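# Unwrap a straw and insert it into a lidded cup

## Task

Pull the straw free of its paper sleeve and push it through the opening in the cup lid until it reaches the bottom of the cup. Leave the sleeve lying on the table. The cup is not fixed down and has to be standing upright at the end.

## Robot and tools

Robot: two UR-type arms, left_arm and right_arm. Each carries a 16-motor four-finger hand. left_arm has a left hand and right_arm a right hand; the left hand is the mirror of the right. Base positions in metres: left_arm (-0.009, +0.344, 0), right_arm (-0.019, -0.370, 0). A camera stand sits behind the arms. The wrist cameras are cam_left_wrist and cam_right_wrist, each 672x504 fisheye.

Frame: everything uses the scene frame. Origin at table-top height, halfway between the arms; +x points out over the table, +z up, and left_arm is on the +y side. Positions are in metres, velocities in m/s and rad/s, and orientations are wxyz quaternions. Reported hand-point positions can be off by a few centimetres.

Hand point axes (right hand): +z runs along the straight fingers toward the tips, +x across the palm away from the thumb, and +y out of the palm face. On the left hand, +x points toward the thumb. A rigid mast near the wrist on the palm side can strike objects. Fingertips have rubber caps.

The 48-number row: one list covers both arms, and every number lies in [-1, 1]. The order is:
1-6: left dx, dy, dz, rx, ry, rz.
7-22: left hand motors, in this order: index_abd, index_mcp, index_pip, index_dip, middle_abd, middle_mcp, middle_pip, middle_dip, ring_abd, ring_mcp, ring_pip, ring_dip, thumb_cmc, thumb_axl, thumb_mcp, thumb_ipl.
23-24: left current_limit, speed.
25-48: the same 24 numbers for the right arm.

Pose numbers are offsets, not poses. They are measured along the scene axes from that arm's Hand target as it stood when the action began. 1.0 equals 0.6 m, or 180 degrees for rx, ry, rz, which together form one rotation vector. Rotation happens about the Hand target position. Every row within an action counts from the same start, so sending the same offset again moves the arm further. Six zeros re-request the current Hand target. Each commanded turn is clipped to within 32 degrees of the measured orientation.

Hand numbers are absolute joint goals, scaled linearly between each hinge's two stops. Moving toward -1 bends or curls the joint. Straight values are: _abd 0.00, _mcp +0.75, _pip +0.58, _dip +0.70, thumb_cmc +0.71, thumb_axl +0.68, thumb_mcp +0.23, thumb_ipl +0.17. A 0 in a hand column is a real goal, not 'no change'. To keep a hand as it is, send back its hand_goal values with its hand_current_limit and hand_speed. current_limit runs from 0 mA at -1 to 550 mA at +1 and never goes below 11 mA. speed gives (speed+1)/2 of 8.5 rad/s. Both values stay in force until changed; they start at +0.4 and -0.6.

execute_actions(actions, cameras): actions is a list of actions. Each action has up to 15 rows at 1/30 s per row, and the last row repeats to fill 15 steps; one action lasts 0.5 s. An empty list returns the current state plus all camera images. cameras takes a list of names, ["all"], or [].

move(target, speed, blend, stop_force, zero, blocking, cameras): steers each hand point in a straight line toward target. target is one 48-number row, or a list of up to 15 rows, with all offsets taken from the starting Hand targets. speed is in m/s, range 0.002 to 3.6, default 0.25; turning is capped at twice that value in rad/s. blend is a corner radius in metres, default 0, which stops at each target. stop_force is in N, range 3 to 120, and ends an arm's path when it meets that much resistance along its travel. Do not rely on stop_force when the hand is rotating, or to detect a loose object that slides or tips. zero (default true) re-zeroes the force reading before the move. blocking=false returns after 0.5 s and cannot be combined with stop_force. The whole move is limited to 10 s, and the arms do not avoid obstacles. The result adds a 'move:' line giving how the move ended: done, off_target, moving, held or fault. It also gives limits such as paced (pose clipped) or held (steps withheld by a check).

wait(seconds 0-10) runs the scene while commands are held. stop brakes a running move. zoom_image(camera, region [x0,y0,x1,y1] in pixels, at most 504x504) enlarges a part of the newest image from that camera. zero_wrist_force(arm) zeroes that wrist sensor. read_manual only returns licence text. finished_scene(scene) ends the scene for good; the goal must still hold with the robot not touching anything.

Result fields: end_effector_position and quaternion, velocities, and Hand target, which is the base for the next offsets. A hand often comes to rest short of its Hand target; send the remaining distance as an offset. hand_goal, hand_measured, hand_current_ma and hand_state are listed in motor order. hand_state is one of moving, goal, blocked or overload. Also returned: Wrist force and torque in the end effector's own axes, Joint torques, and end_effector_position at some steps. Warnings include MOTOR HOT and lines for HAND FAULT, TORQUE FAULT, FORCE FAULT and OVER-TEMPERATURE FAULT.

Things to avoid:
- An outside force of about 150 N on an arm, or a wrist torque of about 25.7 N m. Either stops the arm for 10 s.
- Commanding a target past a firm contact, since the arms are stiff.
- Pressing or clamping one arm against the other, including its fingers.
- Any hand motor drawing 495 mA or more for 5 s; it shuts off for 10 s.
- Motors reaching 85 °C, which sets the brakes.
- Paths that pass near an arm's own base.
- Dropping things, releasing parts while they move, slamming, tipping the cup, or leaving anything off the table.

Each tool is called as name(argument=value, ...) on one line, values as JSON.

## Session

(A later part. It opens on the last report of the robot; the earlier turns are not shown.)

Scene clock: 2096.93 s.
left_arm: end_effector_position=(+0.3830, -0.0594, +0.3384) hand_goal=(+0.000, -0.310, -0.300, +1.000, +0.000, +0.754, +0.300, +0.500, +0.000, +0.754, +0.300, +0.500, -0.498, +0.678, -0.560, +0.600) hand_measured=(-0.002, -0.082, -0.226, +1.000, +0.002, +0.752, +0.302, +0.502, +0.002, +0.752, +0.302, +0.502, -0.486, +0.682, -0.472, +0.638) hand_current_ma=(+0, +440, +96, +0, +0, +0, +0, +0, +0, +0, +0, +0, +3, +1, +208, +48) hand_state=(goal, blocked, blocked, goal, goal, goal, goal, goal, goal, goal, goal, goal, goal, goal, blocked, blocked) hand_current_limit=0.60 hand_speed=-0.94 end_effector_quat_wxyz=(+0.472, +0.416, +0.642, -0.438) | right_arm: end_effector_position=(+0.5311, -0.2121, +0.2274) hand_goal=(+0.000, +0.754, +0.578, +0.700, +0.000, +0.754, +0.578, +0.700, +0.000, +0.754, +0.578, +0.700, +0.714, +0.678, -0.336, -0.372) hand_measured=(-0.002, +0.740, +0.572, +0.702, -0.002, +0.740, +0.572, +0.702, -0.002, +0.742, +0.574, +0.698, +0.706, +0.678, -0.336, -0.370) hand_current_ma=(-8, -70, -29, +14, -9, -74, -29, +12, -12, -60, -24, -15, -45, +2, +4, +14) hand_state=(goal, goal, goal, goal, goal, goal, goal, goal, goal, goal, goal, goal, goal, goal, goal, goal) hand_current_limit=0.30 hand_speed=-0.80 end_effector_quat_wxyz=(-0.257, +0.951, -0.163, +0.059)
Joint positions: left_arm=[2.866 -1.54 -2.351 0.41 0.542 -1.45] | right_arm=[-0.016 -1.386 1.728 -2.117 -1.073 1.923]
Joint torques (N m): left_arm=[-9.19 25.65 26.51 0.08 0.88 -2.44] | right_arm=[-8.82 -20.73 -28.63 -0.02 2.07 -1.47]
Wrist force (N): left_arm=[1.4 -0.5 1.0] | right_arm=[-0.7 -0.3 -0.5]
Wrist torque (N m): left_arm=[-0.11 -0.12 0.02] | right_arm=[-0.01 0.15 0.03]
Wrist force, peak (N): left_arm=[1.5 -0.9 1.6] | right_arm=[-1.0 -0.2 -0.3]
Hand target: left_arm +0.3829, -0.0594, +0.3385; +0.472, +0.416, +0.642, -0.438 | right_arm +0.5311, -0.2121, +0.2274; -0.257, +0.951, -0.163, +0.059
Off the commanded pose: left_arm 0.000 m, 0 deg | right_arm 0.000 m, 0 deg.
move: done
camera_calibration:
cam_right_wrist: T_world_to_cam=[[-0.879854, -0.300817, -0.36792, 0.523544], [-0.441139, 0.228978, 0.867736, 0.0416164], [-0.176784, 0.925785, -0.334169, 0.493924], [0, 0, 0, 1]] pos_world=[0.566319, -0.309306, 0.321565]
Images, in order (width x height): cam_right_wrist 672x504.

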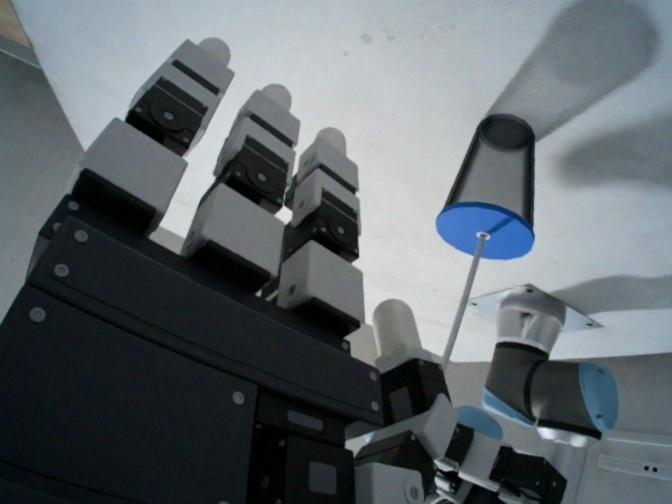

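move(target=[0.0004,-0.0012,-0.0015,0,0,0, 0,-0.31,-0.30,1.0, 0,0.754,0.3,0.5, 0,0.754,0.3,0.5, -0.499,0.677,-0.56,0.60, 0.6,-0.94, 0,0,0,0,0,0, 0,0.754,0.577,0.70, 0,0.754,0.577,0.70, 0,0.754,0.577,0.70, 0.714,0.677,-0.337,-0.373, 0.3,-0.8], speed=0.01, cameras=["cam_right_wrist"])

zoom_image(camera="cam_right_wrist", region=[471, 224, 495, 248])

move(target=[0,0,-0.01,0,0,0, 0,-0.31,-0.30,1.0, 0,0.754,0.3,0.5, 0,0.754,0.3,0.5, -0.499,0.677,-0.56,0.60, 0.6,-0.94, 0,0,0,0,0,0, 0,0.754,0.577,0.70, 0,0.754,0.577,0.70, 0,0.754,0.577,0.70, 0.714,0.677,-0.337,-0.373, 0.3,-0.8], speed=0.008, stop_force=3, cameras=["cam_right_wrist"])

zoom_image(camera="cam_right_wrist", region=[471, 224, 495, 248])

Scene clock: 2125.40 s.
left_arm: end_effector_position=(+0.3832, -0.0601, +0.3376) hand_goal=(+0.000, -0.310, -0.300, +1.000, +0.000, +0.754, +0.300, +0.500, +0.000, +0.754, +0.300, +0.500, -0.498, +0.678, -0.560, +0.600) hand_measured=(-0.002, -0.082, -0.226, +1.000, +0.002, +0.752, +0.302, +0.502, +0.002, +0.752, +0.302, +0.502, -0.486, +0.682, -0.472, +0.638) hand_current_ma=(+0, +440, +96, +0, +0, +0, +0, +0, +0, +0, +0, +0, +3, +1, +208, +48) hand_state=(goal, blocked, blocked, goal, goal, goal, goal, goal, goal, goal, goal, goal, goal, goal, blocked, blocked) hand_current_limit=0.60 hand_speed=-0.94 end_effector_quat_wxyz=(+0.472, +0.416, +0.642, -0.438) | right_arm: end_effector_position=(+0.5311, -0.2121, +0.2274) hand_goal=(+0.000, +0.754, +0.578, +0.700, +0.000, +0.754, +0.578, +0.700, +0.000, +0.754, +0.578, +0.700, +0.714, +0.678, -0.336, -0.372) hand_measured=(-0.002, +0.740, +0.572, +0.702, -0.002, +0.740, +0.572, +0.702, -0.002, +0.742, +0.574, +0.698, +0.706, +0.678, -0.336, -0.370) hand_current_ma=(-8, -70, -29, +14, -9, -74, -29, +12, -12, -60, -24, -15, -45, +2, +4, +14) hand_state=(goal, goal, goal, goal, goal, goal, goal, goal, goal, goal, goal, goal, goal, goal, goal, goal) hand_current_limit=0.30 hand_speed=-0.80 end_effector_quat_wxyz=(-0.257, +0.951, -0.163, +0.059)
Joint positions: left_arm=[2.864 -1.543 -2.351 0.414 0.544 -1.451] | right_arm=[-0.016 -1.386 1.728 -2.117 -1.073 1.923]
Joint torques (N m): left_arm=[-8.89 5.77 23.93 4.08 1.17 -2.19] | right_arm=[-8.12 -21.7 -29.9 -0.06 2.12 -1.3]
Wrist force (N): left_arm=[1.3 -0.7 1.3] | right_arm=[-0.5 -0.1 -0.3]
Wrist torque (N m): left_arm=[-0.16 -0.10 0.02] | right_arm=[-0.01 0.10 0.06]
Wrist force, peak (N): left_arm=[1.5 -0.9 1.5] | right_arm=[-0.8 -0.6 -0.5]
Hand target: left_arm +0.3832, -0.0602, +0.3376; +0.472, +0.416, +0.642, -0.438 | right_arm +0.5311, -0.2121, +0.2274; -0.257, +0.951, -0.163, +0.059
Off the commanded pose: left_arm 0.000 m, 0 deg | right_arm 0.000 m, 0 deg.
move: done
camera_calibration:
cam_right_wrist: T_world_to_cam=[[-0.879854, -0.300817, -0.36792, 0.523544], [-0.441139, 0.228978, 0.867736, 0.0416164], [-0.176784, 0.925785, -0.334169, 0.493924], [0, 0, 0, 1]] pos_world=[0.566319, -0.309306, 0.321565]
Images, in order (width x height): cam_right_wrist 672x504.

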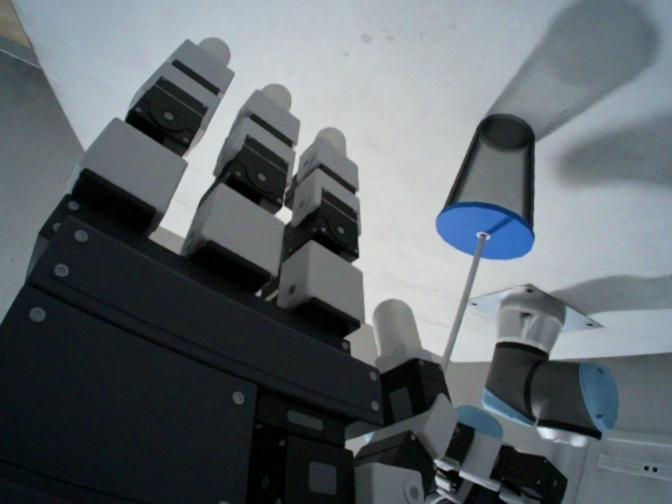

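Scaled by 21.000 from the camera's 672x504 image, which has a finer 960x720 frame.

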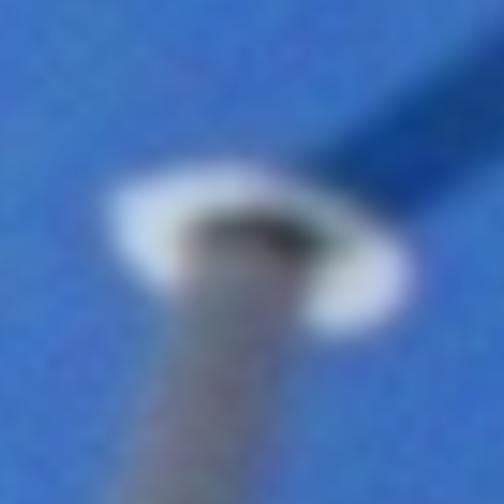

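Scene clock: 2126.97 s.
left_arm: end_effector_position=(+0.3832, -0.0602, +0.3346) hand_goal=(+0.000, -0.310, -0.300, +1.000, +0.000, +0.754, +0.300, +0.500, +0.000, +0.754, +0.300, +0.500, -0.498, +0.678, -0.560, +0.600) hand_measured=(-0.018, -0.082, -0.226, +1.000, +0.002, +0.752, +0.302, +0.502, +0.002, +0.752, +0.302, +0.502, -0.492, +0.680, -0.472, +0.638) hand_current_ma=(-5, +440, +96, +0, +0, +0, +0, +0, +0, +0, +0, +0, +1, +0, +208, +48) hand_state=(goal, blocked, blocked, goal, goal, goal, goal, goal, goal, goal, goal, goal, goal, goal, blocked, blocked) hand_current_limit=0.60 hand_speed=-0.94 end_effector_quat_wxyz=(+0.472, +0.416, +0.642, -0.438) | right_arm: end_effector_position=(+0.5311, -0.2121, +0.2274) hand_goal=(+0.000, +0.754, +0.578, +0.700, +0.000, +0.754, +0.578, +0.700, +0.000, +0.754, +0.578, +0.700, +0.714, +0.678, -0.336, -0.372) hand_measured=(-0.002, +0.740, +0.572, +0.702, -0.002, +0.740, +0.572, +0.702, -0.002, +0.742, +0.574, +0.698, +0.706, +0.678, -0.336, -0.370) hand_current_ma=(-8, -70, -29, +14, -9, -74, -29, +12, -12, -60, -24, -15, -45, +2, +4, +14) hand_state=(goal, goal, goal, goal, goal, goal, goal, goal, goal, goal, goal, goal, goal, goal, goal, goal) hand_current_limit=0.30 hand_speed=-0.80 end_effector_quat_wxyz=(-0.257, +0.951, -0.163, +0.059)
Joint positions: left_arm=[2.864 -1.55 -2.354 0.425 0.544 -1.451] | right_arm=[-0.016 -1.386 1.728 -2.117 -1.073 1.923]
Joint torques (N m): left_arm=[-8.74 25.34 23.35 -0.32 0.64 -0.83] | right_arm=[-8.66 -21.62 -29.62 -0.01 2.01 -1.3]
Wrist force (N): left_arm=[-0.6 -1.0 1.4] | right_arm=[-0.7 -0.1 -0.1]
Wrist torque (N m): left_arm=[-0.20 -0.03 0.02] | right_arm=[-0.02 0.14 0.03]
Wrist force, peak (N): left_arm=[-2.2 -1.0 1.2] | right_arm=[-0.9 -0.5 0.0]
Hand target: left_arm +0.3832, -0.0602, +0.3346; +0.472, +0.416, +0.642, -0.438 (not the last commanded pose) | right_arm +0.5311, -0.2121, +0.2274; -0.257, +0.951, -0.163, +0.059
Off the commanded pose: left_arm 0.003 m, 0 deg | right_arm 0.000 m, 0 deg.
move: contact (left_arm)
camera_calibration:
cam_right_wrist: T_world_to_cam=[[-0.879854, -0.300817, -0.36792, 0.523544], [-0.441139, 0.228978, 0.867736, 0.0416164], [-0.176784, 0.925785, -0.334169, 0.493924], [0, 0, 0, 1]] pos_world=[0.566319, -0.309306, 0.321565]
Images, in order (width x height): cam_right_wrist 672x504.

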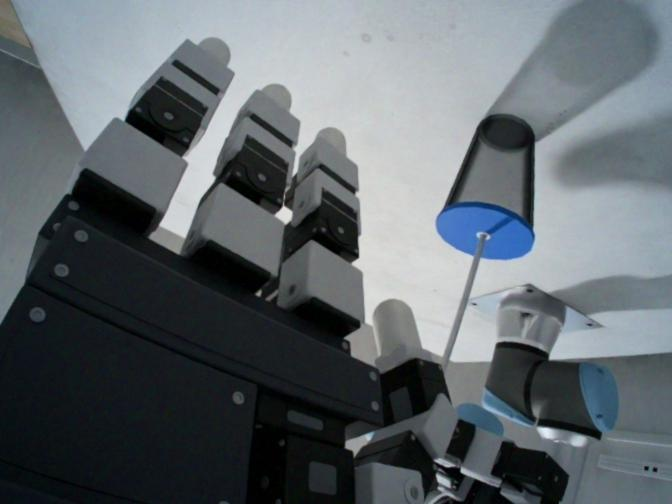

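Scaled by 21.000 from the camera's 672x504 image, which has a finer 960x720 frame.

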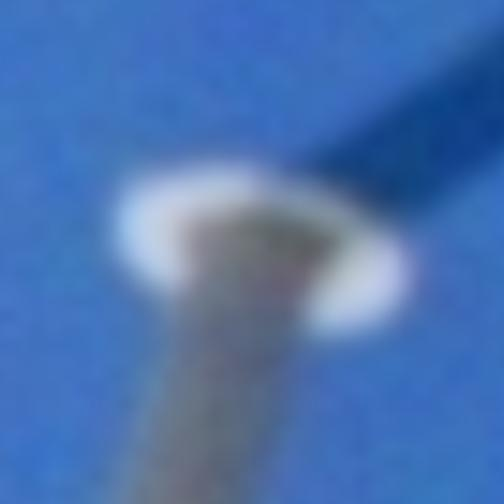

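execute_actions(actions=[], cameras=["cam_right_wrist"])

zoom_image(camera="cam_right_wrist", region=[465, 220, 501, 256])

Scene clock: 2152.00 s.
left_arm: end_effector_position=(+0.3832, -0.0602, +0.3346) hand_goal=(+0.000, -0.310, -0.300, +1.000, +0.000, +0.754, +0.300, +0.500, +0.000, +0.754, +0.300, +0.500, -0.498, +0.678, -0.560, +0.600) hand_measured=(-0.018, -0.082, -0.226, +1.000, +0.002, +0.752, +0.302, +0.502, +0.002, +0.752, +0.302, +0.502, -0.492, +0.680, -0.472, +0.638) hand_current_ma=(-5, +440, +96, +0, +0, +0, +0, +0, +0, +0, +0, +0, +1, +0, +208, +48) hand_state=(goal, blocked, blocked, goal, goal, goal, goal, goal, goal, goal, goal, goal, goal, goal, blocked, blocked) hand_current_limit=0.60 hand_speed=-0.94 end_effector_quat_wxyz=(+0.472, +0.416, +0.642, -0.438) | right_arm: end_effector_position=(+0.5311, -0.2121, +0.2274) hand_goal=(+0.000, +0.754, +0.578, +0.700, +0.000, +0.754, +0.578, +0.700, +0.000, +0.754, +0.578, +0.700, +0.714, +0.678, -0.336, -0.372) hand_measured=(-0.002, +0.740, +0.572, +0.702, -0.002, +0.740, +0.572, +0.702, -0.002, +0.742, +0.574, +0.698, +0.706, +0.678, -0.336, -0.370) hand_current_ma=(-8, -70, -29, +14, -9, -74, -29, +12, -12, -60, -24, -15, -45, +2, +4, +14) hand_state=(goal, goal, goal, goal, goal, goal, goal, goal, goal, goal, goal, goal, goal, goal, goal, goal) hand_current_limit=0.30 hand_speed=-0.80 end_effector_quat_wxyz=(-0.257, +0.951, -0.163, +0.059)
Joint positions: left_arm=[2.864 -1.55 -2.354 0.425 0.544 -1.451] | right_arm=[-0.016 -1.386 1.728 -2.117 -1.073 1.923]
Joint velocities: within noise
Joint torques (N m): left_arm=[-5.41 25.07 24.39 -0.27 0.2 -0.97] | right_arm=[-9.17 -21.48 -29.39 -0.19 2.18 -1.24]
Motor temperatures (°C): left_arm=[35 31 32 40 36 39] | right_arm=[29 34 32 41 35 34]
Wrist force (N): left_arm=[-0.4 -1.0 0.9] | right_arm=[-0.6 0.1 -0.3]
Wrist torque (N m): left_arm=[-0.16 -0.07 0.03] | right_arm=[0.02 0.13 0.05]
Wrist force, peak (N): left_arm=[-0.6 -1.1 1.4] | right_arm=[-0.9 -0.4 -0.4]
Hand target: left_arm +0.3832, -0.0602, +0.3346; +0.472, +0.416, +0.642, -0.438 (not the last commanded pose) | right_arm +0.5311, -0.2121, +0.2274; -0.257, +0.951, -0.163, +0.059
Off the commanded pose: left_arm 0.003 m, 0 deg | right_arm 0.000 m, 0 deg.
camera_calibration:
cam_right_wrist: T_world_to_cam=[[-0.879854, -0.300817, -0.36792, 0.523544], [-0.441139, 0.228978, 0.867736, 0.0416164], [-0.176784, 0.925785, -0.334169, 0.493924], [0, 0, 0, 1]] pos_world=[0.566319, -0.309306, 0.321565]
Images, in order (width x height): cam_right_wrist 672x504.

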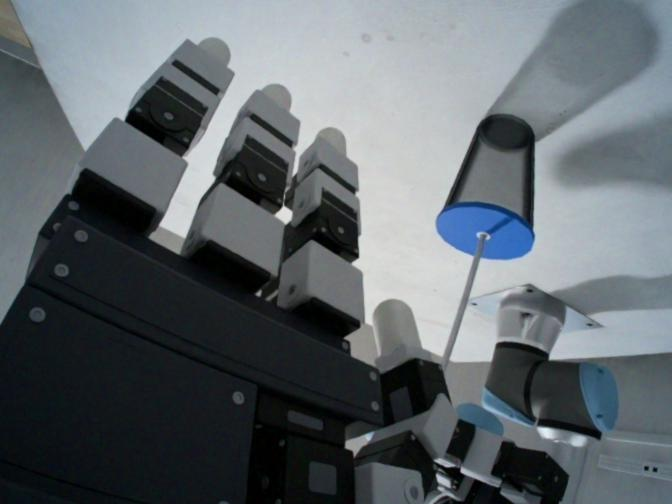

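Scaled by 14.000 from the camera's 672x504 image, which has a finer 960x720 frame.

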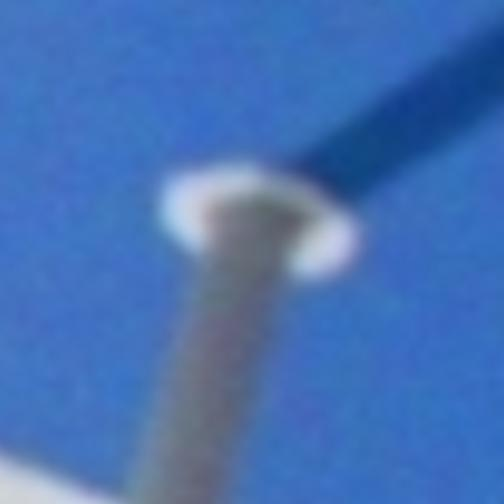

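move(target=[-0.00035,-0.0006,0.0025,0,0,0,0,-0.31,-0.30,1.0,0,0.754,0.3,0.5,0,0.754,0.3,0.5,-0.499,0.677,-0.56,0.60,0.6,-0.94,0,0,0,0,0,0,0,0.754,0.577,0.70,0,0.754,0.577,0.70,0,0.754,0.577,0.70,0.714,0.677,-0.337,-0.373,0.3,-0.8], speed=0.01, cameras=["cam_right_wrist"])

zoom_image(camera="cam_right_wrist", region=[465, 220, 501, 256])

Scene clock: 2176.60 s.
left_arm: end_effector_position=(+0.3830, -0.0605, +0.3360) hand_goal=(+0.000, -0.310, -0.300, +1.000, +0.000, +0.754, +0.300, +0.500, +0.000, +0.754, +0.300, +0.500, -0.498, +0.678, -0.560, +0.600) hand_measured=(-0.002, -0.082, -0.226, +1.000, +0.002, +0.752, +0.302, +0.502, +0.002, +0.752, +0.302, +0.502, -0.486, +0.682, -0.472, +0.638) hand_current_ma=(+0, +440, +96, +0, +0, +0, +0, +0, +0, +0, +0, +0, +3, +1, +208, +48) hand_state=(goal, blocked, blocked, goal, goal, goal, goal, goal, goal, goal, goal, goal, goal, goal, blocked, blocked) hand_current_limit=0.60 hand_speed=-0.94 end_effector_quat_wxyz=(+0.472, +0.416, +0.642, -0.438) | right_arm: end_effector_position=(+0.5311, -0.2121, +0.2274) hand_goal=(+0.000, +0.754, +0.578, +0.700, +0.000, +0.754, +0.578, +0.700, +0.000, +0.754, +0.578, +0.700, +0.714, +0.678, -0.336, -0.372) hand_measured=(-0.002, +0.740, +0.572, +0.702, -0.002, +0.740, +0.572, +0.702, -0.002, +0.742, +0.574, +0.698, +0.706, +0.678, -0.336, -0.370) hand_current_ma=(-8, -70, -29, +14, -9, -74, -29, +12, -12, -60, -24, -15, -45, +2, +4, +14) hand_state=(goal, goal, goal, goal, goal, goal, goal, goal, goal, goal, goal, goal, goal, goal, goal, goal) hand_current_limit=0.30 hand_speed=-0.80 end_effector_quat_wxyz=(-0.257, +0.951, -0.163, +0.059)
Joint positions: left_arm=[2.863 -1.547 -2.352 0.421 0.545 -1.452] | right_arm=[-0.016 -1.386 1.728 -2.117 -1.073 1.923]
Joint torques (N m): left_arm=[-9.33 26.7 24.24 -0.21 0.92 -2.25] | right_arm=[-8.25 -21.02 -29.35 -0.19 2.17 -1.16]
Wrist force (N): left_arm=[1.1 -0.7 1.4] | right_arm=[-0.7 -0.3 -0.1]
Wrist torque (N m): left_arm=[-0.17 -0.07 0.01] | right_arm=[-0.04 0.13 0.03]
Wrist force, peak (N): left_arm=[1.2 -0.7 1.4] | right_arm=[-0.9 -0.2 -0.7]
Hand target: left_arm +0.3830, -0.0605, +0.3361; +0.472, +0.416, +0.642, -0.438 | right_arm +0.5311, -0.2121, +0.2274; -0.257, +0.951, -0.163, +0.059
Off the commanded pose: left_arm 0.000 m, 0 deg | right_arm 0.000 m, 0 deg.
move: done
camera_calibration:
cam_right_wrist: T_world_to_cam=[[-0.879854, -0.300817, -0.36792, 0.523544], [-0.441139, 0.228978, 0.867736, 0.0416164], [-0.176784, 0.925785, -0.334169, 0.493924], [0, 0, 0, 1]] pos_world=[0.566319, -0.309306, 0.321565]
Images, in order (width x height): cam_right_wrist 672x504.

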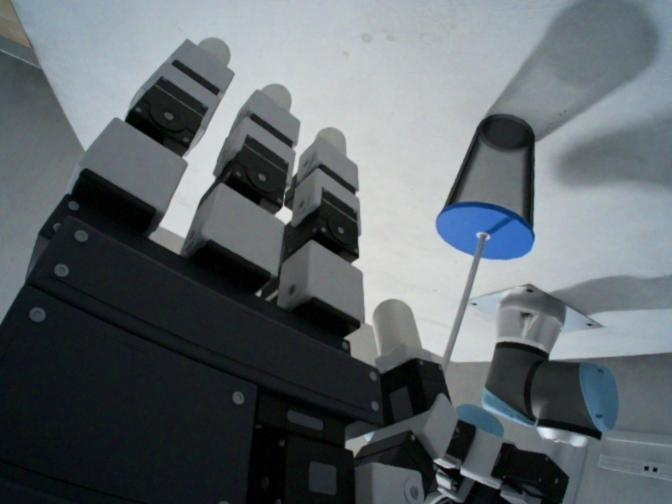

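Scaled by 14.000 from the camera's 672x504 image, which has a finer 960x720 frame.

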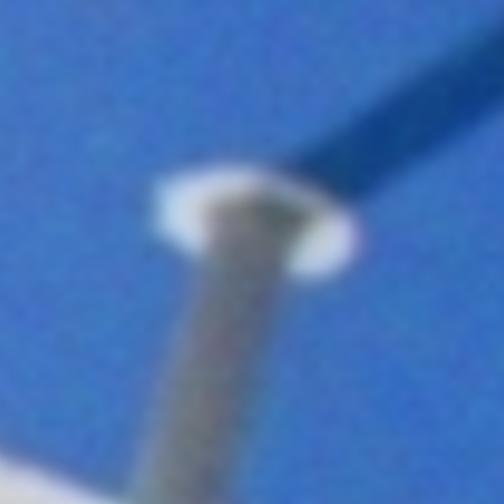

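move(target=[-0.00067,-0.0002,-0.0083,0,0,0,0,-0.31,-0.30,1.0,0,0.754,0.3,0.5,0,0.754,0.3,0.5,-0.499,0.677,-0.56,0.60,0.6,-0.94,0,0,0,0,0,0,0,0.754,0.577,0.70,0,0.754,0.577,0.70,0,0.754,0.577,0.70,0.714,0.677,-0.337,-0.373,0.3,-0.8], speed=0.006, stop_force=3, cameras=["cam_right_wrist"])

zoom_image(camera="cam_right_wrist", region=[465, 220, 501, 256])

Scene clock: 2195.77 s.
left_arm: end_effector_position=(+0.3828, -0.0606, +0.3343) hand_goal=(+0.000, -0.310, -0.300, +1.000, +0.000, +0.754, +0.300, +0.500, +0.000, +0.754, +0.300, +0.500, -0.498, +0.678, -0.560, +0.600) hand_measured=(-0.018, -0.082, -0.226, +1.000, +0.002, +0.752, +0.302, +0.502, +0.002, +0.752, +0.302, +0.502, -0.494, +0.680, -0.472, +0.638) hand_current_ma=(-5, +440, +96, +0, +0, +0, +0, +0, +0, +0, +0, +0, +1, +0, +208, +48) hand_state=(goal, blocked, blocked, goal, goal, goal, goal, goal, goal, goal, goal, goal, goal, goal, blocked, blocked) hand_current_limit=0.60 hand_speed=-0.94 end_effector_quat_wxyz=(+0.472, +0.416, +0.642, -0.438) | right_arm: end_effector_position=(+0.5311, -0.2121, +0.2274) hand_goal=(+0.000, +0.754, +0.578, +0.700, +0.000, +0.754, +0.578, +0.700, +0.000, +0.754, +0.578, +0.700, +0.714, +0.678, -0.336, -0.372) hand_measured=(-0.002, +0.740, +0.572, +0.702, -0.002, +0.740, +0.572, +0.702, -0.002, +0.742, +0.574, +0.698, +0.706, +0.678, -0.336, -0.370) hand_current_ma=(-8, -70, -29, +14, -9, -74, -29, +12, -12, -60, -24, -15, -45, +2, +4, +14) hand_state=(goal, goal, goal, goal, goal, goal, goal, goal, goal, goal, goal, goal, goal, goal, goal, goal) hand_current_limit=0.30 hand_speed=-0.80 end_effector_quat_wxyz=(-0.257, +0.951, -0.163, +0.059)
Joint positions: left_arm=[2.863 -1.551 -2.355 0.427 0.545 -1.452] | right_arm=[-0.016 -1.386 1.728 -2.117 -1.073 1.923]
Joint torques (N m): left_arm=[-0.61 24.95 22.94 -0.21 -1.35 -1.91] | right_arm=[-8.87 -21.88 -29.13 -0.29 2.01 -1.05]
Wrist force (N): left_arm=[-0.7 -1.0 1.3] | right_arm=[-0.4 0.1 -0.2]
Wrist torque (N m): left_arm=[-0.18 -0.06 0.06] | right_arm=[0.01 0.08 0.06]
Wrist force, peak (N): left_arm=[-1.9 -1.3 1.0] | right_arm=[-1.1 -0.4 -0.2]
Hand target: left_arm +0.3828, -0.0606, +0.3343; +0.472, +0.416, +0.642, -0.438 (not the last commanded pose) | right_arm +0.5311, -0.2121, +0.2274; -0.257, +0.951, -0.163, +0.059
Off the commanded pose: left_arm 0.003 m, 0 deg | right_arm 0.000 m, 0 deg.
move: contact (left_arm)
camera_calibration:
cam_right_wrist: T_world_to_cam=[[-0.879854, -0.300817, -0.36792, 0.523544], [-0.441139, 0.228978, 0.867736, 0.0416164], [-0.176784, 0.925785, -0.334169, 0.493924], [0, 0, 0, 1]] pos_world=[0.566319, -0.309306, 0.321565]
Images, in order (width x height): cam_right_wrist 672x504.

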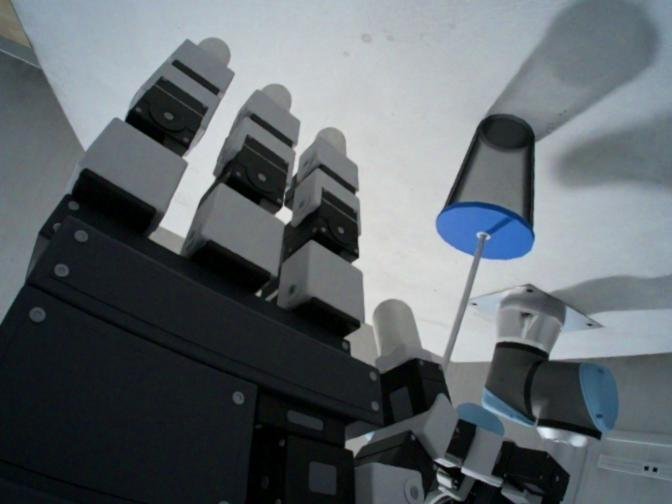

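Scaled by 14.000 from the camera's 672x504 image, which has a finer 960x720 frame.

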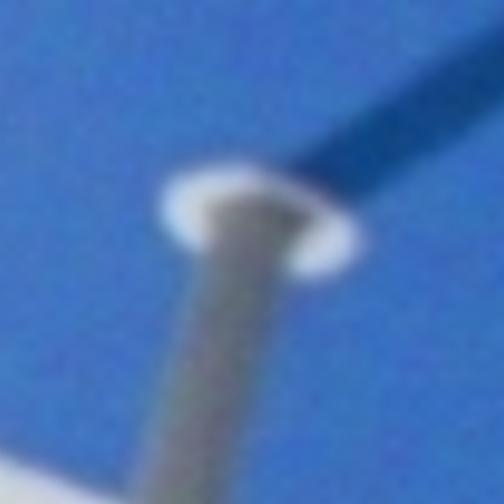

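move(target=[0,0,0.0067,0,0,0,0,-0.31,-0.30,1.0,0,0.754,0.3,0.5,0,0.754,0.3,0.5,-0.499,0.677,-0.56,0.60,0.6,-0.94,0,0,0,0,0,0,0,0.754,0.577,0.70,0,0.754,0.577,0.70,0,0.754,0.577,0.70,0.714,0.677,-0.337,-0.373,0.3,-0.8], speed=0.015, cameras=["cam_right_wrist"])

zoom_image(camera="cam_right_wrist", region=[465, 220, 501, 256])

Scene clock: 2206.47 s.
left_arm: end_effector_position=(+0.3828, -0.0606, +0.3382) hand_goal=(+0.000, -0.310, -0.300, +1.000, +0.000, +0.754, +0.300, +0.500, +0.000, +0.754, +0.300, +0.500, -0.498, +0.678, -0.560, +0.600) hand_measured=(-0.002, -0.082, -0.226, +1.000, +0.002, +0.752, +0.302, +0.502, +0.002, +0.752, +0.302, +0.502, -0.488, +0.682, -0.472, +0.638) hand_current_ma=(+0, +440, +96, +0, +0, +0, +0, +0, +0, +0, +0, +0, +2, +1, +208, +48) hand_state=(goal, blocked, blocked, goal, goal, goal, goal, goal, goal, goal, goal, goal, goal, goal, blocked, blocked) hand_current_limit=0.60 hand_speed=-0.94 end_effector_quat_wxyz=(+0.472, +0.416, +0.642, -0.438) | right_arm: end_effector_position=(+0.5311, -0.2121, +0.2274) hand_goal=(+0.000, +0.754, +0.578, +0.700, +0.000, +0.754, +0.578, +0.700, +0.000, +0.754, +0.578, +0.700, +0.714, +0.678, -0.336, -0.372) hand_measured=(-0.002, +0.740, +0.572, +0.702, -0.002, +0.740, +0.572, +0.702, -0.002, +0.742, +0.574, +0.698, +0.706, +0.678, -0.336, -0.370) hand_current_ma=(-8, -70, -29, +14, -9, -74, -29, +12, -12, -60, -24, -15, -45, +2, +4, +14) hand_state=(goal, goal, goal, goal, goal, goal, goal, goal, goal, goal, goal, goal, goal, goal, goal, goal) hand_current_limit=0.30 hand_speed=-0.80 end_effector_quat_wxyz=(-0.257, +0.951, -0.163, +0.059)
Joint positions: left_arm=[2.863 -1.542 -2.35 0.413 0.545 -1.452] | right_arm=[-0.016 -1.386 1.728 -2.117 -1.073 1.923]
Joint torques (N m): left_arm=[5.15 25.7 24.36 0.23 -1.2 -2] | right_arm=[-9.1 -21.46 -28.74 -0.3 1.93 -1.01]
Wrist force (N): left_arm=[1.2 -0.7 1.3] | right_arm=[-0.7 -0.1 -0.5]
Wrist torque (N m): left_arm=[-0.16 -0.09 0.01] | right_arm=[0.01 0.15 0.04]
Wrist force, peak (N): left_arm=[1.4 -0.9 1.5] | right_arm=[-1.0 -0.3 -0.5]
Hand target: left_arm +0.3828, -0.0606, +0.3383; +0.472, +0.416, +0.642, -0.438 | right_arm +0.5311, -0.2121, +0.2274; -0.257, +0.951, -0.163, +0.059
Off the commanded pose: left_arm 0.000 m, 0 deg | right_arm 0.000 m, 0 deg.
move: done
camera_calibration:
cam_right_wrist: T_world_to_cam=[[-0.879854, -0.300817, -0.36792, 0.523544], [-0.441139, 0.228978, 0.867736, 0.0416164], [-0.176784, 0.925785, -0.334169, 0.493924], [0, 0, 0, 1]] pos_world=[0.566319, -0.309306, 0.321565]
Images, in order (width x height): cam_right_wrist 672x504.

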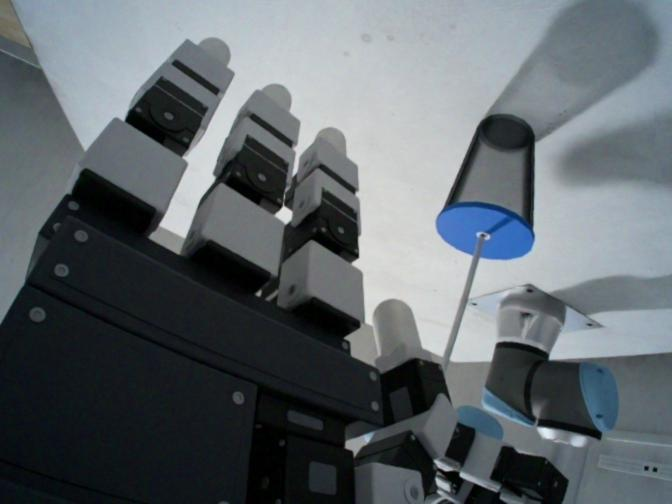

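Scaled by 14.000 from the camera's 672x504 image, which has a finer 960x720 frame.

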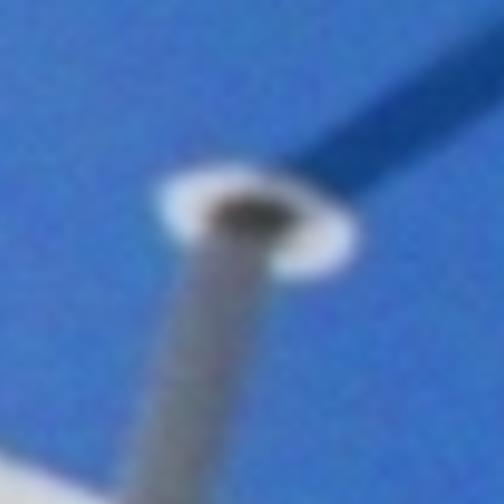

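move(target=[-0.00115,-0.00318,0,0,0,0,0,-0.31,-0.30,1.0,0,0.754,0.3,0.5,0,0.754,0.3,0.5,-0.499,0.677,-0.56,0.60,0.6,-0.94,0,0,0,0,0,0,0,0.754,0.577,0.70,0,0.754,0.577,0.70,0,0.754,0.577,0.70,0.714,0.677,-0.337,-0.373,0.3,-0.8], speed=0.01, cameras=["cam_right_wrist"])

zoom_image(camera="cam_right_wrist", region=[465, 220, 501, 256])

Scene clock: 2231.37 s.
left_arm: end_effector_position=(+0.3822, -0.0624, +0.3383) hand_goal=(+0.000, -0.310, -0.300, +1.000, +0.000, +0.754, +0.300, +0.500, +0.000, +0.754, +0.300, +0.500, -0.498, +0.678, -0.560, +0.600) hand_measured=(-0.002, -0.082, -0.226, +1.000, +0.002, +0.752, +0.302, +0.502, +0.002, +0.752, +0.302, +0.502, -0.488, +0.682, -0.472, +0.638) hand_current_ma=(+0, +440, +96, +0, +0, +0, +0, +0, +0, +0, +0, +0, +2, +1, +208, +48) hand_state=(goal, blocked, blocked, goal, goal, goal, goal, goal, goal, goal, goal, goal, goal, goal, blocked, blocked) hand_current_limit=0.60 hand_speed=-0.94 end_effector_quat_wxyz=(+0.472, +0.416, +0.642, -0.438) end_effector_velocity=(+0.000, -0.001, +0.000) end_effector_angular_velocity=(+0.000, +0.000, +0.002) | right_arm: end_effector_position=(+0.5311, -0.2121, +0.2274) hand_goal=(+0.000, +0.754, +0.578, +0.700, +0.000, +0.754, +0.578, +0.700, +0.000, +0.754, +0.578, +0.700, +0.714, +0.678, -0.336, -0.372) hand_measured=(-0.002, +0.740, +0.572, +0.702, -0.002, +0.740, +0.572, +0.702, -0.002, +0.742, +0.574, +0.698, +0.706, +0.678, -0.336, -0.370) hand_current_ma=(-8, -70, -29, +14, -9, -74, -29, +12, -12, -60, -24, -15, -45, +2, +4, +14) hand_state=(goal, goal, goal, goal, goal, goal, goal, goal, goal, goal, goal, goal, goal, goal, goal, goal) hand_current_limit=0.30 hand_speed=-0.80 end_effector_quat_wxyz=(-0.257, +0.951, -0.163, +0.059)
Joint positions: left_arm=[2.856 -1.545 -2.347 0.416 0.551 -1.456] | right_arm=[-0.016 -1.386 1.728 -2.117 -1.073 1.923]
Joint velocities: left_arm=[-0.003 -0.001 0.001 0.002 0.005 -0.002] | right_arm=[within noise]
Joint torques (N m): left_arm=[-9.14 7.43 24.25 4 0.72 -2.41] | right_arm=[-7.92 -20.98 -29.78 -0.29 2.02 -1.18]
Wrist force (N): left_arm=[1.4 -0.7 1.6] | right_arm=[-0.7 -0.3 -0.3]
Wrist torque (N m): left_arm=[-0.19 -0.10 0.03] | right_arm=[-0.03 0.14 0.02]
Wrist force, peak (N): left_arm=[1.4 -0.9 1.7] | right_arm=[-1.0 -0.2 -0.5]
Hand target: left_arm +0.3821, -0.0625, +0.3383; +0.472, +0.416, +0.642, -0.438 | right_arm +0.5311, -0.2121, +0.2274; -0.257, +0.951, -0.163, +0.059
Off the commanded pose: left_arm 0.000 m, 0 deg | right_arm 0.000 m, 0 deg.
move: done
camera_calibration:
cam_right_wrist: T_world_to_cam=[[-0.879854, -0.300817, -0.36792, 0.523544], [-0.441139, 0.228978, 0.867736, 0.0416164], [-0.176784, 0.925785, -0.334169, 0.493924], [0, 0, 0, 1]] pos_world=[0.566319, -0.309306, 0.321565]
Images, in order (width x height): cam_right_wrist 672x504.

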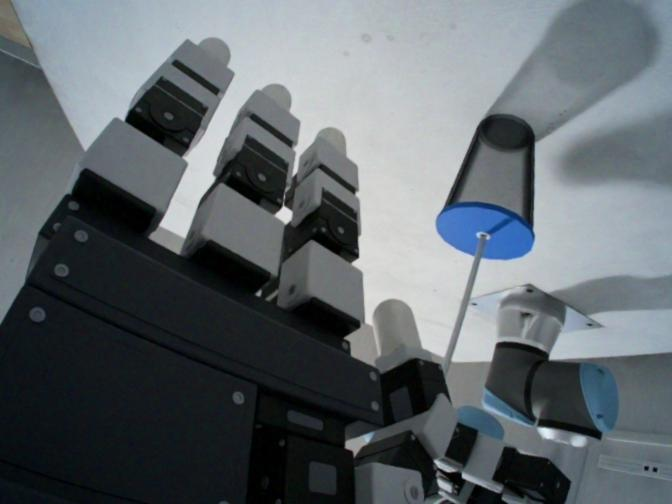

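Scaled by 14.000 from the camera's 672x504 image, which has a finer 960x720 frame.

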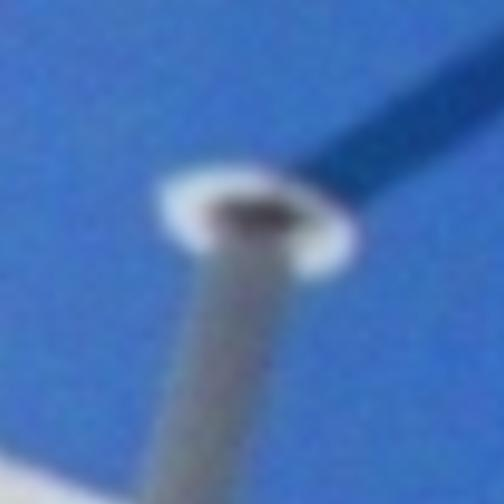

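move(target=[-0.00035,-0.0006,0,0,0,0,0,-0.31,-0.30,1.0,0,0.754,0.3,0.5,0,0.754,0.3,0.5,-0.499,0.677,-0.56,0.60,0.6,-0.94,0,0,0,0,0,0,0,0.754,0.577,0.70,0,0.754,0.577,0.70,0,0.754,0.577,0.70,0.714,0.677,-0.337,-0.373,0.3,-0.8], speed=0.01)

move(target=[0,0,-0.0117,0,0,0,0,-0.31,-0.30,1.0,0,0.754,0.3,0.5,0,0.754,0.3,0.5,-0.499,0.677,-0.56,0.60,0.6,-0.94,0,0,0,0,0,0,0,0.754,0.577,0.70,0,0.754,0.577,0.70,0,0.754,0.577,0.70,0.714,0.677,-0.337,-0.373,0.3,-0.8], speed=0.005, stop_force=3, cameras=["cam_right_wrist"])

zoom_image(camera="cam_right_wrist", region=[465, 220, 501, 256])

Scene clock: 2245.90 s.
left_arm: end_effector_position=(+0.3819, -0.0628, +0.3383) hand_goal=(+0.000, -0.310, -0.300, +1.000, +0.000, +0.754, +0.300, +0.500, +0.000, +0.754, +0.300, +0.500, -0.498, +0.678, -0.560, +0.600) hand_measured=(-0.002, -0.082, -0.226, +1.000, +0.002, +0.752, +0.302, +0.502, +0.002, +0.752, +0.302, +0.502, -0.488, +0.682, -0.472, +0.638) hand_current_ma=(+0, +440, +96, +0, +0, +0, +0, +0, +0, +0, +0, +0, +2, +1, +208, +48) hand_state=(goal, blocked, blocked, goal, goal, goal, goal, goal, goal, goal, goal, goal, goal, goal, blocked, blocked) hand_current_limit=0.60 hand_speed=-0.94 end_effector_quat_wxyz=(+0.472, +0.416, +0.642, -0.438) | right_arm: end_effector_position=(+0.5311, -0.2121, +0.2274) hand_goal=(+0.000, +0.754, +0.578, +0.700, +0.000, +0.754, +0.578, +0.700, +0.000, +0.754, +0.578, +0.700, +0.714, +0.678, -0.336, -0.372) hand_measured=(-0.002, +0.740, +0.572, +0.702, -0.002, +0.740, +0.572, +0.702, -0.002, +0.742, +0.574, +0.698, +0.706, +0.678, -0.336, -0.370) hand_current_ma=(-8, -70, -29, +14, -9, -74, -29, +12, -12, -60, -24, -15, -45, +2, +4, +14) hand_state=(goal, goal, goal, goal, goal, goal, goal, goal, goal, goal, goal, goal, goal, goal, goal, goal) hand_current_limit=0.30 hand_speed=-0.80 end_effector_quat_wxyz=(-0.257, +0.951, -0.163, +0.059)
Joint positions: left_arm=[2.855 -1.545 -2.347 0.417 0.553 -1.457] | right_arm=[-0.016 -1.386 1.728 -2.117 -1.073 1.923]
Joint torques (N m): left_arm=[-9.44 7.14 24.76 4.4 0.91 -2.37] | right_arm=[-8.34 -21.67 -29.58 -0.18 1.91 -1.03]
Wrist force (N): left_arm=[1.2 -0.7 1.5] | right_arm=[-0.5 -0.2 -0.3]
Wrist torque (N m): left_arm=[-0.18 -0.08 0.01] | right_arm=[-0.01 0.12 0.05]
Wrist force, peak (N): left_arm=[1.4 -0.6 1.8] | right_arm=[-0.9 -0.2 -0.5]
Hand target: left_arm +0.3819, -0.0628, +0.3383; +0.472, +0.416, +0.642, -0.438 | right_arm +0.5311, -0.2121, +0.2274; -0.257, +0.951, -0.163, +0.059
Off the commanded pose: left_arm 0.000 m, 0 deg | right_arm 0.000 m, 0 deg.
move: done

Scene clock: 2247.97 s.
left_arm: end_effector_position=(+0.3819, -0.0628, +0.3341) hand_goal=(+0.000, -0.310, -0.300, +1.000, +0.000, +0.754, +0.300, +0.500, +0.000, +0.754, +0.300, +0.500, -0.498, +0.678, -0.560, +0.600) hand_measured=(-0.018, -0.082, -0.226, +1.000, +0.002, +0.752, +0.302, +0.502, +0.002, +0.752, +0.302, +0.502, -0.494, +0.680, -0.472, +0.638) hand_current_ma=(-6, +440, +96, +0, +0, +0, +0, +0, +0, +0, +0, +0, +0, +0, +208, +48) hand_state=(goal, blocked, blocked, goal, goal, goal, goal, goal, goal, goal, goal, goal, goal, goal, blocked, blocked) hand_current_limit=0.60 hand_speed=-0.94 end_effector_quat_wxyz=(+0.472, +0.416, +0.642, -0.438) | right_arm: end_effector_position=(+0.5311, -0.2121, +0.2274) hand_goal=(+0.000, +0.754, +0.578, +0.700, +0.000, +0.754, +0.578, +0.700, +0.000, +0.754, +0.578, +0.700, +0.714, +0.678, -0.336, -0.372) hand_measured=(-0.002, +0.740, +0.572, +0.702, -0.002, +0.740, +0.572, +0.702, -0.002, +0.742, +0.574, +0.698, +0.706, +0.678, -0.336, -0.370) hand_current_ma=(-8, -70, -29, +14, -9, -74, -29, +12, -12, -60, -24, -15, -45, +2, +4, +14) hand_state=(goal, goal, goal, goal, goal, goal, goal, goal, goal, goal, goal, goal, goal, goal, goal, goal) hand_current_limit=0.30 hand_speed=-0.80 end_effector_quat_wxyz=(-0.257, +0.951, -0.163, +0.059)
Joint positions: left_arm=[2.855 -1.555 -2.352 0.433 0.553 -1.457] | right_arm=[-0.016 -1.386 1.728 -2.117 -1.073 1.923]
Joint torques (N m): left_arm=[-7.09 25.9 23.64 -0.39 0.78 -0.47] | right_arm=[-8.79 -22.23 -29.97 -0.07 2.01 -1.2]
Wrist force (N): left_arm=[-1.0 -1.1 1.2] | right_arm=[-0.8 -0.3 -0.5]
Wrist torque (N m): left_arm=[-0.20 -0.05 0.06] | right_arm=[-0.01 0.16 0.03]
Wrist force, peak (N): left_arm=[-2.1 -1.2 1.3] | right_arm=[-0.8 -0.3 -0.5]
Hand target: left_arm +0.3819, -0.0628, +0.3341; +0.472, +0.416, +0.642, -0.438 (not the last commanded pose) | right_arm +0.5311, -0.2121, +0.2274; -0.257, +0.951, -0.163, +0.059
Off the commanded pose: left_arm 0.003 m, 0 deg | right_arm 0.000 m, 0 deg.
move: contact (left_arm)
camera_calibration:
cam_right_wrist: T_world_to_cam=[[-0.879854, -0.300817, -0.36792, 0.523544], [-0.441139, 0.228978, 0.867736, 0.0416164], [-0.176784, 0.925785, -0.334169, 0.493924], [0, 0, 0, 1]] pos_world=[0.566319, -0.309306, 0.321565]
Images, in order (width x height): cam_right_wrist 672x504.

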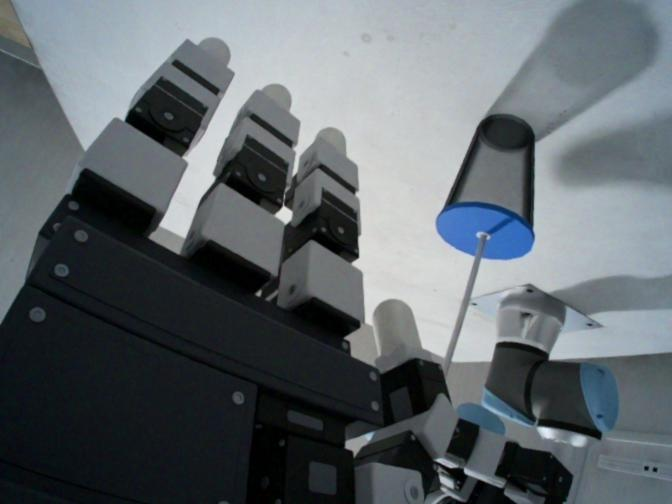

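Scaled by 14.000 from the camera's 672x504 image, which has a finer 960x720 frame.

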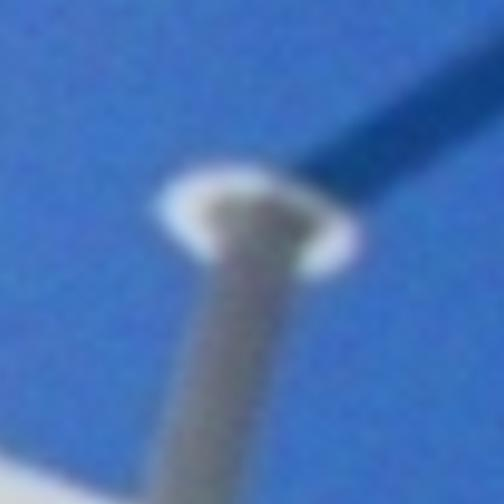

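move(target=[[0,0,0.00183,0,0,0,0,-0.31,-0.30,1.0,0,0.754,0.3,0.5,0,0.754,0.3,0.5,-0.499,0.677,-0.56,0.60,0.6,-0.94,0,0,0,0,0,0,0,0.754,0.577,0.70,0,0.754,0.577,0.70,0,0.754,0.577,0.70,0.714,0.677,-0.337,-0.373,0.3,-0.8],[0.00067,0,0.0018,0,0,0,0,-0.31,-0.30,1.0,0,0.754,0.3,0.5,0,0.754,0.3,0.5,-0.499,0.677,-0.56,0.60,0.6,-0.94,0,0,0,0,0,0,0,0.754,0.577,0.70,0,0.754,0.577,0.70,0,0.754,0.577,0.70,0.714,0.677,-0.337,-0.373,0.3,-0.8],[0.00021,0.00063,0.0017,0,0,0,0,-0.31,-0.30,1.0,0,0.754,0.3,0.5,0,0.754,0.3,0.5,-0.499,0.677,-0.56,0.60,0.6,-0.94,0,0,0,0,0,0,0,0.754,0.577,0.70,0,0.754,0.577,0.70,0,0.754,0.577,0.70,0.714,0.677,-0.337,-0.373,0.3,-0.8],[-0.00054,0.00039,0.0017,0,0,0,0,-0.31,-0.30,1.0,0,0.754,0.3,0.5,0,0.754,0.3,0.5,-0.499,0.677,-0.56,0.60,0.6,-0.94,0,0,0,0,0,0,0,0.754,0.577,0.70,0,0.754,0.577,0.70,0,0.754,0.577,0.70,0.714,0.677,-0.337,-0.373,0.3,-0.8],[-0.00054,-0.00039,0.0016,0,0,0,0,-0.31,-0.30,1.0,0,0.754,0.3,0.5,0,0.754,0.3,0.5,-0.499,0.677,-0.56,0.60,0.6,-0.94,0,0,0,0,0,0,0,0.754,0.577,0.70,0,0.754,0.577,0.70,0,0.754,0.577,0.70,0.714,0.677,-0.337,-0.373,0.3,-0.8],[0.00021,-0.00063,0.0015,0,0,0,0,-0.31,-0.30,1.0,0,0.754,0.3,0.5,0,0.754,0.3,0.5,-0.499,0.677,-0.56,0.60,0.6,-0.94,0,0,0,0,0,0,0,0.754,0.577,0.70,0,0.754,0.577,0.70,0,0.754,0.577,0.70,0.714,0.677,-0.337,-0.373,0.3,-0.8],[0.00133,0,0.0014,0,0,0,0,-0.31,-0.30,1.0,0,0.754,0.3,0.5,0,0.754,0.3,0.5,-0.499,0.677,-0.56,0.60,0.6,-0.94,0,0,0,0,0,0,0,0.754,0.577,0.70,0,0.754,0.577,0.70,0,0.754,0.577,0.70,0.714,0.677,-0.337,-0.373,0.3,-0.8],[0.00083,0.00104,0.0013,0,0,0,0,-0.31,-0.30,1.0,0,0.754,0.3,0.5,0,0.754,0.3,0.5,-0.499,0.677,-0.56,0.60,0.6,-0.94,0,0,0,0,0,0,0,0.754,0.577,0.70,0,0.754,0.577,0.70,0,0.754,0.577,0.70,0.714,0.677,-0.337,-0.373,0.3,-0.8],[-0.0003,0.0013,0.0012,0,0,0,0,-0.31,-0.30,1.0,0,0.754,0.3,0.5,0,0.754,0.3,0.5,-0.499,0.677,-0.56,0.60,0.6,-0.94,0,0,0,0,0,0,0,0.754,0.577,0.70,0,0.754,0.577,0.70,0,0.754,0.577,0.70,0.714,0.677,-0.337,-0.373,0.3,-0.8],[-0.0012,0.00058,0.0011,0,0,0,0,-0.31,-0.30,1.0,0,0.754,0.3,0.5,0,0.754,0.3,0.5,-0.499,0.677,-0.56,0.60,0.6,-0.94,0,0,0,0,0,0,0,0.754,0.577,0.70,0,0.754,0.577,0.70,0,0.754,0.577,0.70,0.714,0.677,-0.337,-0.373,0.3,-0.8],[-0.0012,-0.00058,0.0010,0,0,0,0,-0.31,-0.30,1.0,0,0.754,0.3,0.5,0,0.754,0.3,0.5,-0.499,0.677,-0.56,0.60,0.6,-0.94,0,0,0,0,0,0,0,0.754,0.577,0.70,0,0.754,0.577,0.70,0,0.754,0.577,0.70,0.714,0.677,-0.337,-0.373,0.3,-0.8],[-0.0003,-0.0013,0.0009,0,0,0,0,-0.31,-0.30,1.0,0,0.754,0.3,0.5,0,0.754,0.3,0.5,-0.499,0.677,-0.56,0.60,0.6,-0.94,0,0,0,0,0,0,0,0.754,0.577,0.70,0,0.754,0.577,0.70,0,0.754,0.577,0.70,0.714,0.677,-0.337,-0.373,0.3,-0.8],[0.00083,-0.00104,0.0008,0,0,0,0,-0.31,-0.30,1.0,0,0.754,0.3,0.5,0,0.754,0.3,0.5,-0.499,0.677,-0.56,0.60,0.6,-0.94,0,0,0,0,0,0,0,0.754,0.577,0.70,0,0.754,0.577,0.70,0,0.754,0.577,0.70,0.714,0.677,-0.337,-0.373,0.3,-0.8],[0,0,0.0008,0,0,0,0,-0.31,-0.30,1.0,0,0.754,0.3,0.5,0,0.754,0.3,0.5,-0.499,0.677,-0.56,0.60,0.6,-0.94,0,0,0,0,0,0,0,0.754,0.577,0.70,0,0.754,0.577,0.70,0,0.754,0.577,0.70,0.714,0.677,-0.337,-0.373,0.3,-0.8],[0,0,-0.0083,0,0,0,0,-0.31,-0.30,1.0,0,0.754,0.3,0.5,0,0.754,0.3,0.5,-0.499,0.677,-0.56,0.60,0.6,-0.94,0,0,0,0,0,0,0,0.754,0.577,0.70,0,0.754,0.577,0.70,0,0.754,0.577,0.70,0.714,0.677,-0.337,-0.373,0.3,-0.8]], speed=0.005, stop_force=4, cameras=["cam_right_wrist"])

zoom_image(camera="cam_right_wrist", region=[465, 220, 501, 256])

Scene clock: 2328.33 s.
left_arm: end_effector_position=(+0.3819, -0.0628, +0.3291) hand_goal=(+0.000, -0.310, -0.300, +1.000, +0.000, +0.754, +0.300, +0.500, +0.000, +0.754, +0.300, +0.500, -0.498, +0.678, -0.560, +0.600) hand_measured=(-0.020, -0.082, -0.226, +1.000, +0.002, +0.752, +0.302, +0.502, +0.002, +0.752, +0.302, +0.502, -0.508, +0.672, -0.474, +0.638) hand_current_ma=(-7, +440, +96, +0, +0, +0, +0, +0, +0, +0, +0, +0, -3, -1, +205, +48) hand_state=(blocked, blocked, blocked, goal, goal, goal, goal, goal, goal, goal, goal, goal, goal, goal, blocked, blocked) hand_current_limit=0.60 hand_speed=-0.94 end_effector_quat_wxyz=(+0.472, +0.416, +0.642, -0.438) | right_arm: end_effector_position=(+0.5311, -0.2121, +0.2274) hand_goal=(+0.000, +0.754, +0.578, +0.700, +0.000, +0.754, +0.578, +0.700, +0.000, +0.754, +0.578, +0.700, +0.714, +0.678, -0.336, -0.372) hand_measured=(-0.002, +0.740, +0.572, +0.702, -0.002, +0.740, +0.572, +0.702, -0.002, +0.742, +0.574, +0.698, +0.706, +0.678, -0.336, -0.370) hand_current_ma=(-8, -70, -29, +14, -9, -74, -29, +12, -12, -60, -24, -15, -45, +2, +4, +14) hand_state=(goal, goal, goal, goal, goal, goal, goal, goal, goal, goal, goal, goal, goal, goal, goal, goal) hand_current_limit=0.30 hand_speed=-0.80 end_effector_quat_wxyz=(-0.257, +0.951, -0.163, +0.059)
Joint positions: left_arm=[2.855 -1.566 -2.359 0.451 0.553 -1.457] | right_arm=[-0.016 -1.386 1.728 -2.117 -1.073 1.923]
Joint torques (N m): left_arm=[6.94 6.43 6.03 3.48 -1.43 -1.35] | right_arm=[-8.72 -22.02 -28.91 -0.2 1.76 -0.92]
Wrist force (N): left_arm=[-2.1 -1.1 1.1] | right_arm=[-0.7 -0.4 0.0]
Wrist torque (N m): left_arm=[-0.18 -0.02 -0.03] | right_arm=[-0.06 0.12 0.03]
Wrist force, peak (N): left_arm=[-2.7 -1.2 1.0] | right_arm=[-1.0 -0.5 -0.3]
Hand target: left_arm +0.3819, -0.0628, +0.3291; +0.472, +0.416, +0.642, -0.438 | right_arm +0.5311, -0.2121, +0.2274; -0.257, +0.951, -0.163, +0.059
Off the commanded pose: left_arm 0.000 m, 0 deg | right_arm 0.000 m, 0 deg.
move: done
camera_calibration:
cam_right_wrist: T_world_to_cam=[[-0.879854, -0.300817, -0.36792, 0.523544], [-0.441139, 0.228978, 0.867736, 0.0416164], [-0.176784, 0.925785, -0.334169, 0.493924], [0, 0, 0, 1]] pos_world=[0.566319, -0.309306, 0.321565]
Images, in order (width x height): cam_right_wrist 672x504.

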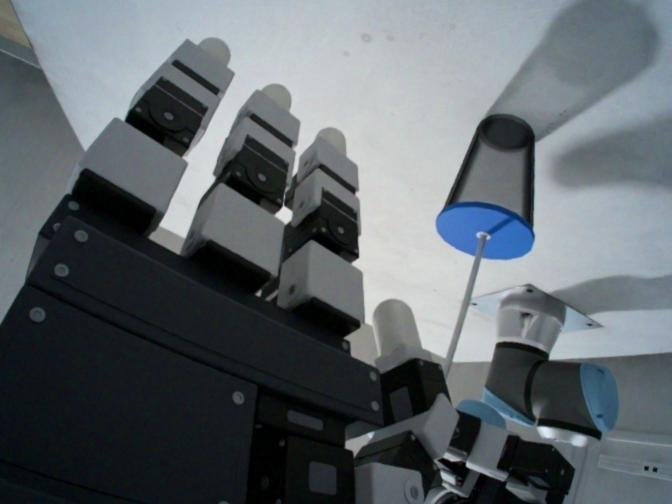

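Scaled by 14.000 from the camera's 672x504 image, which has a finer 960x720 frame.

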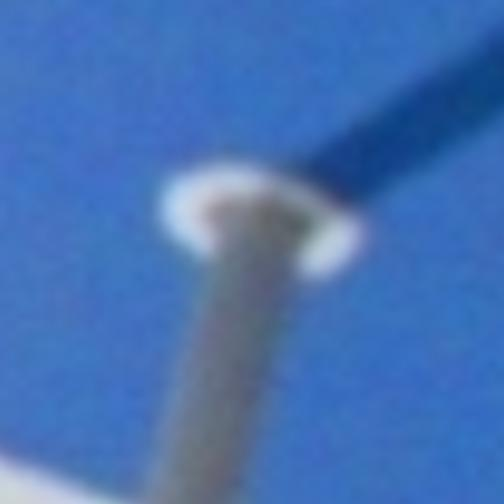

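zoom_image(camera="cam_right_wrist", region=[430, 150, 550, 270])

Scaled by 4.200 from the camera's 672x504 image, which has a finer 960x720 frame.

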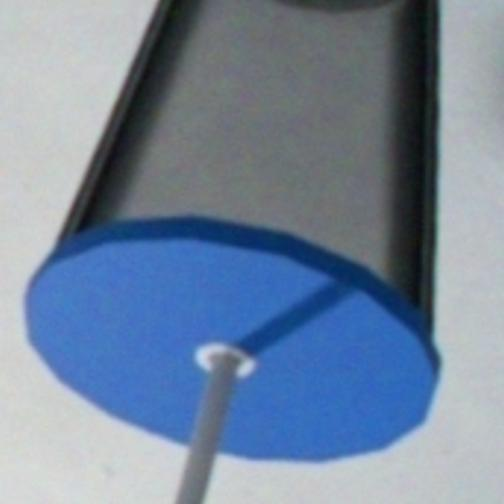

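move(target=[0,0,0.0055,0,0,0,0,-0.31,-0.30,1.0,0,0.754,0.3,0.5,0,0.754,0.3,0.5,-0.499,0.677,-0.56,0.60,0.6,-0.94,0,0,0,0,0,0,0,0.754,0.577,0.70,0,0.754,0.577,0.70,0,0.754,0.577,0.70,0.714,0.677,-0.337,-0.373,0.3,-0.8], speed=0.01, cameras=["cam_right_wrist"])

zoom_image(camera="cam_right_wrist", region=[465, 220, 501, 256])

Scene clock: 2344.40 s.
left_arm: end_effector_position=(+0.3819, -0.0628, +0.3323) hand_goal=(+0.000, -0.310, -0.300, +1.000, +0.000, +0.754, +0.300, +0.500, +0.000, +0.754, +0.300, +0.500, -0.498, +0.678, -0.560, +0.600) hand_measured=(+0.008, -0.082, -0.226, +1.000, +0.002, +0.752, +0.302, +0.502, +0.002, +0.752, +0.302, +0.502, -0.502, +0.676, -0.474, +0.638) hand_current_ma=(+1, +440, +96, +0, +0, +0, +0, +0, +0, +0, +0, +0, +0, +0, +199, +48) hand_state=(goal, blocked, blocked, goal, goal, goal, goal, goal, goal, goal, goal, goal, goal, goal, blocked, blocked) hand_current_limit=0.60 hand_speed=-0.94 end_effector_quat_wxyz=(+0.472, +0.416, +0.642, -0.438) | right_arm: end_effector_position=(+0.5311, -0.2121, +0.2274) hand_goal=(+0.000, +0.754, +0.578, +0.700, +0.000, +0.754, +0.578, +0.700, +0.000, +0.754, +0.578, +0.700, +0.714, +0.678, -0.336, -0.372) hand_measured=(-0.002, +0.740, +0.572, +0.702, -0.002, +0.740, +0.572, +0.702, -0.002, +0.742, +0.574, +0.698, +0.706, +0.678, -0.336, -0.370) hand_current_ma=(-8, -70, -29, +14, -9, -74, -29, +12, -12, -60, -24, -15, -45, +2, +4, +14) hand_state=(goal, goal, goal, goal, goal, goal, goal, goal, goal, goal, goal, goal, goal, goal, goal, goal) hand_current_limit=0.30 hand_speed=-0.80 end_effector_quat_wxyz=(-0.257, +0.951, -0.163, +0.059)
Joint positions: left_arm=[2.855 -1.559 -2.355 0.439 0.553 -1.457] | right_arm=[-0.016 -1.386 1.728 -2.117 -1.073 1.923]
Joint torques (N m): left_arm=[1.49 26.4 24.41 0.22 0.43 -1.34] | right_arm=[-8.77 -21.34 -28.78 -0.18 1.74 -0.94]
Wrist force (N): left_arm=[1.2 -0.7 1.3] | right_arm=[-0.7 -0.2 -0.1]
Wrist torque (N m): left_arm=[-0.15 -0.10 -0.06] | right_arm=[-0.04 0.12 0.04]
Wrist force, peak (N): left_arm=[-2.5 -1.3 0.9] | right_arm=[-1.0 -0.5 -0.5]
Hand target: left_arm +0.3819, -0.0628, +0.3324; +0.472, +0.416, +0.642, -0.438 | right_arm +0.5311, -0.2121, +0.2274; -0.257, +0.951, -0.163, +0.059
Off the commanded pose: left_arm 0.000 m, 0 deg | right_arm 0.000 m, 0 deg.
move: done
camera_calibration:
cam_right_wrist: T_world_to_cam=[[-0.879854, -0.300817, -0.36792, 0.523544], [-0.441139, 0.228978, 0.867736, 0.0416164], [-0.176784, 0.925785, -0.334169, 0.493924], [0, 0, 0, 1]] pos_world=[0.566319, -0.309306, 0.321565]
Images, in order (width x height): cam_right_wrist 672x504.

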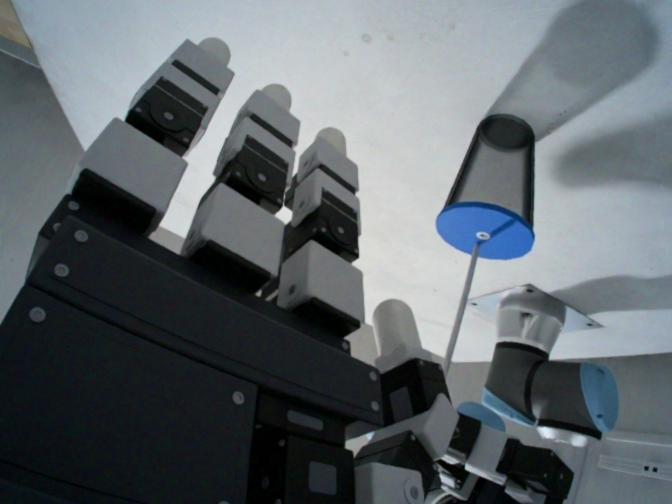

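Scaled by 14.000 from the camera's 672x504 image, which has a finer 960x720 frame.

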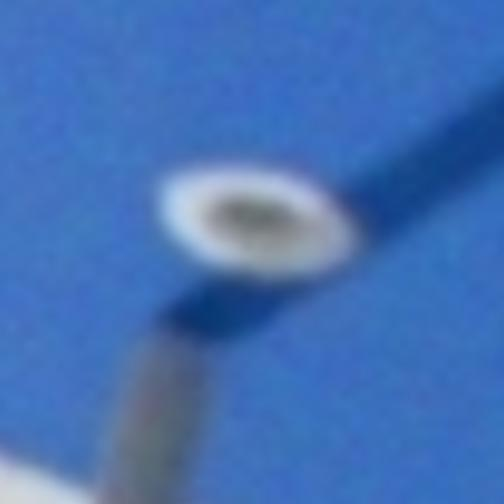

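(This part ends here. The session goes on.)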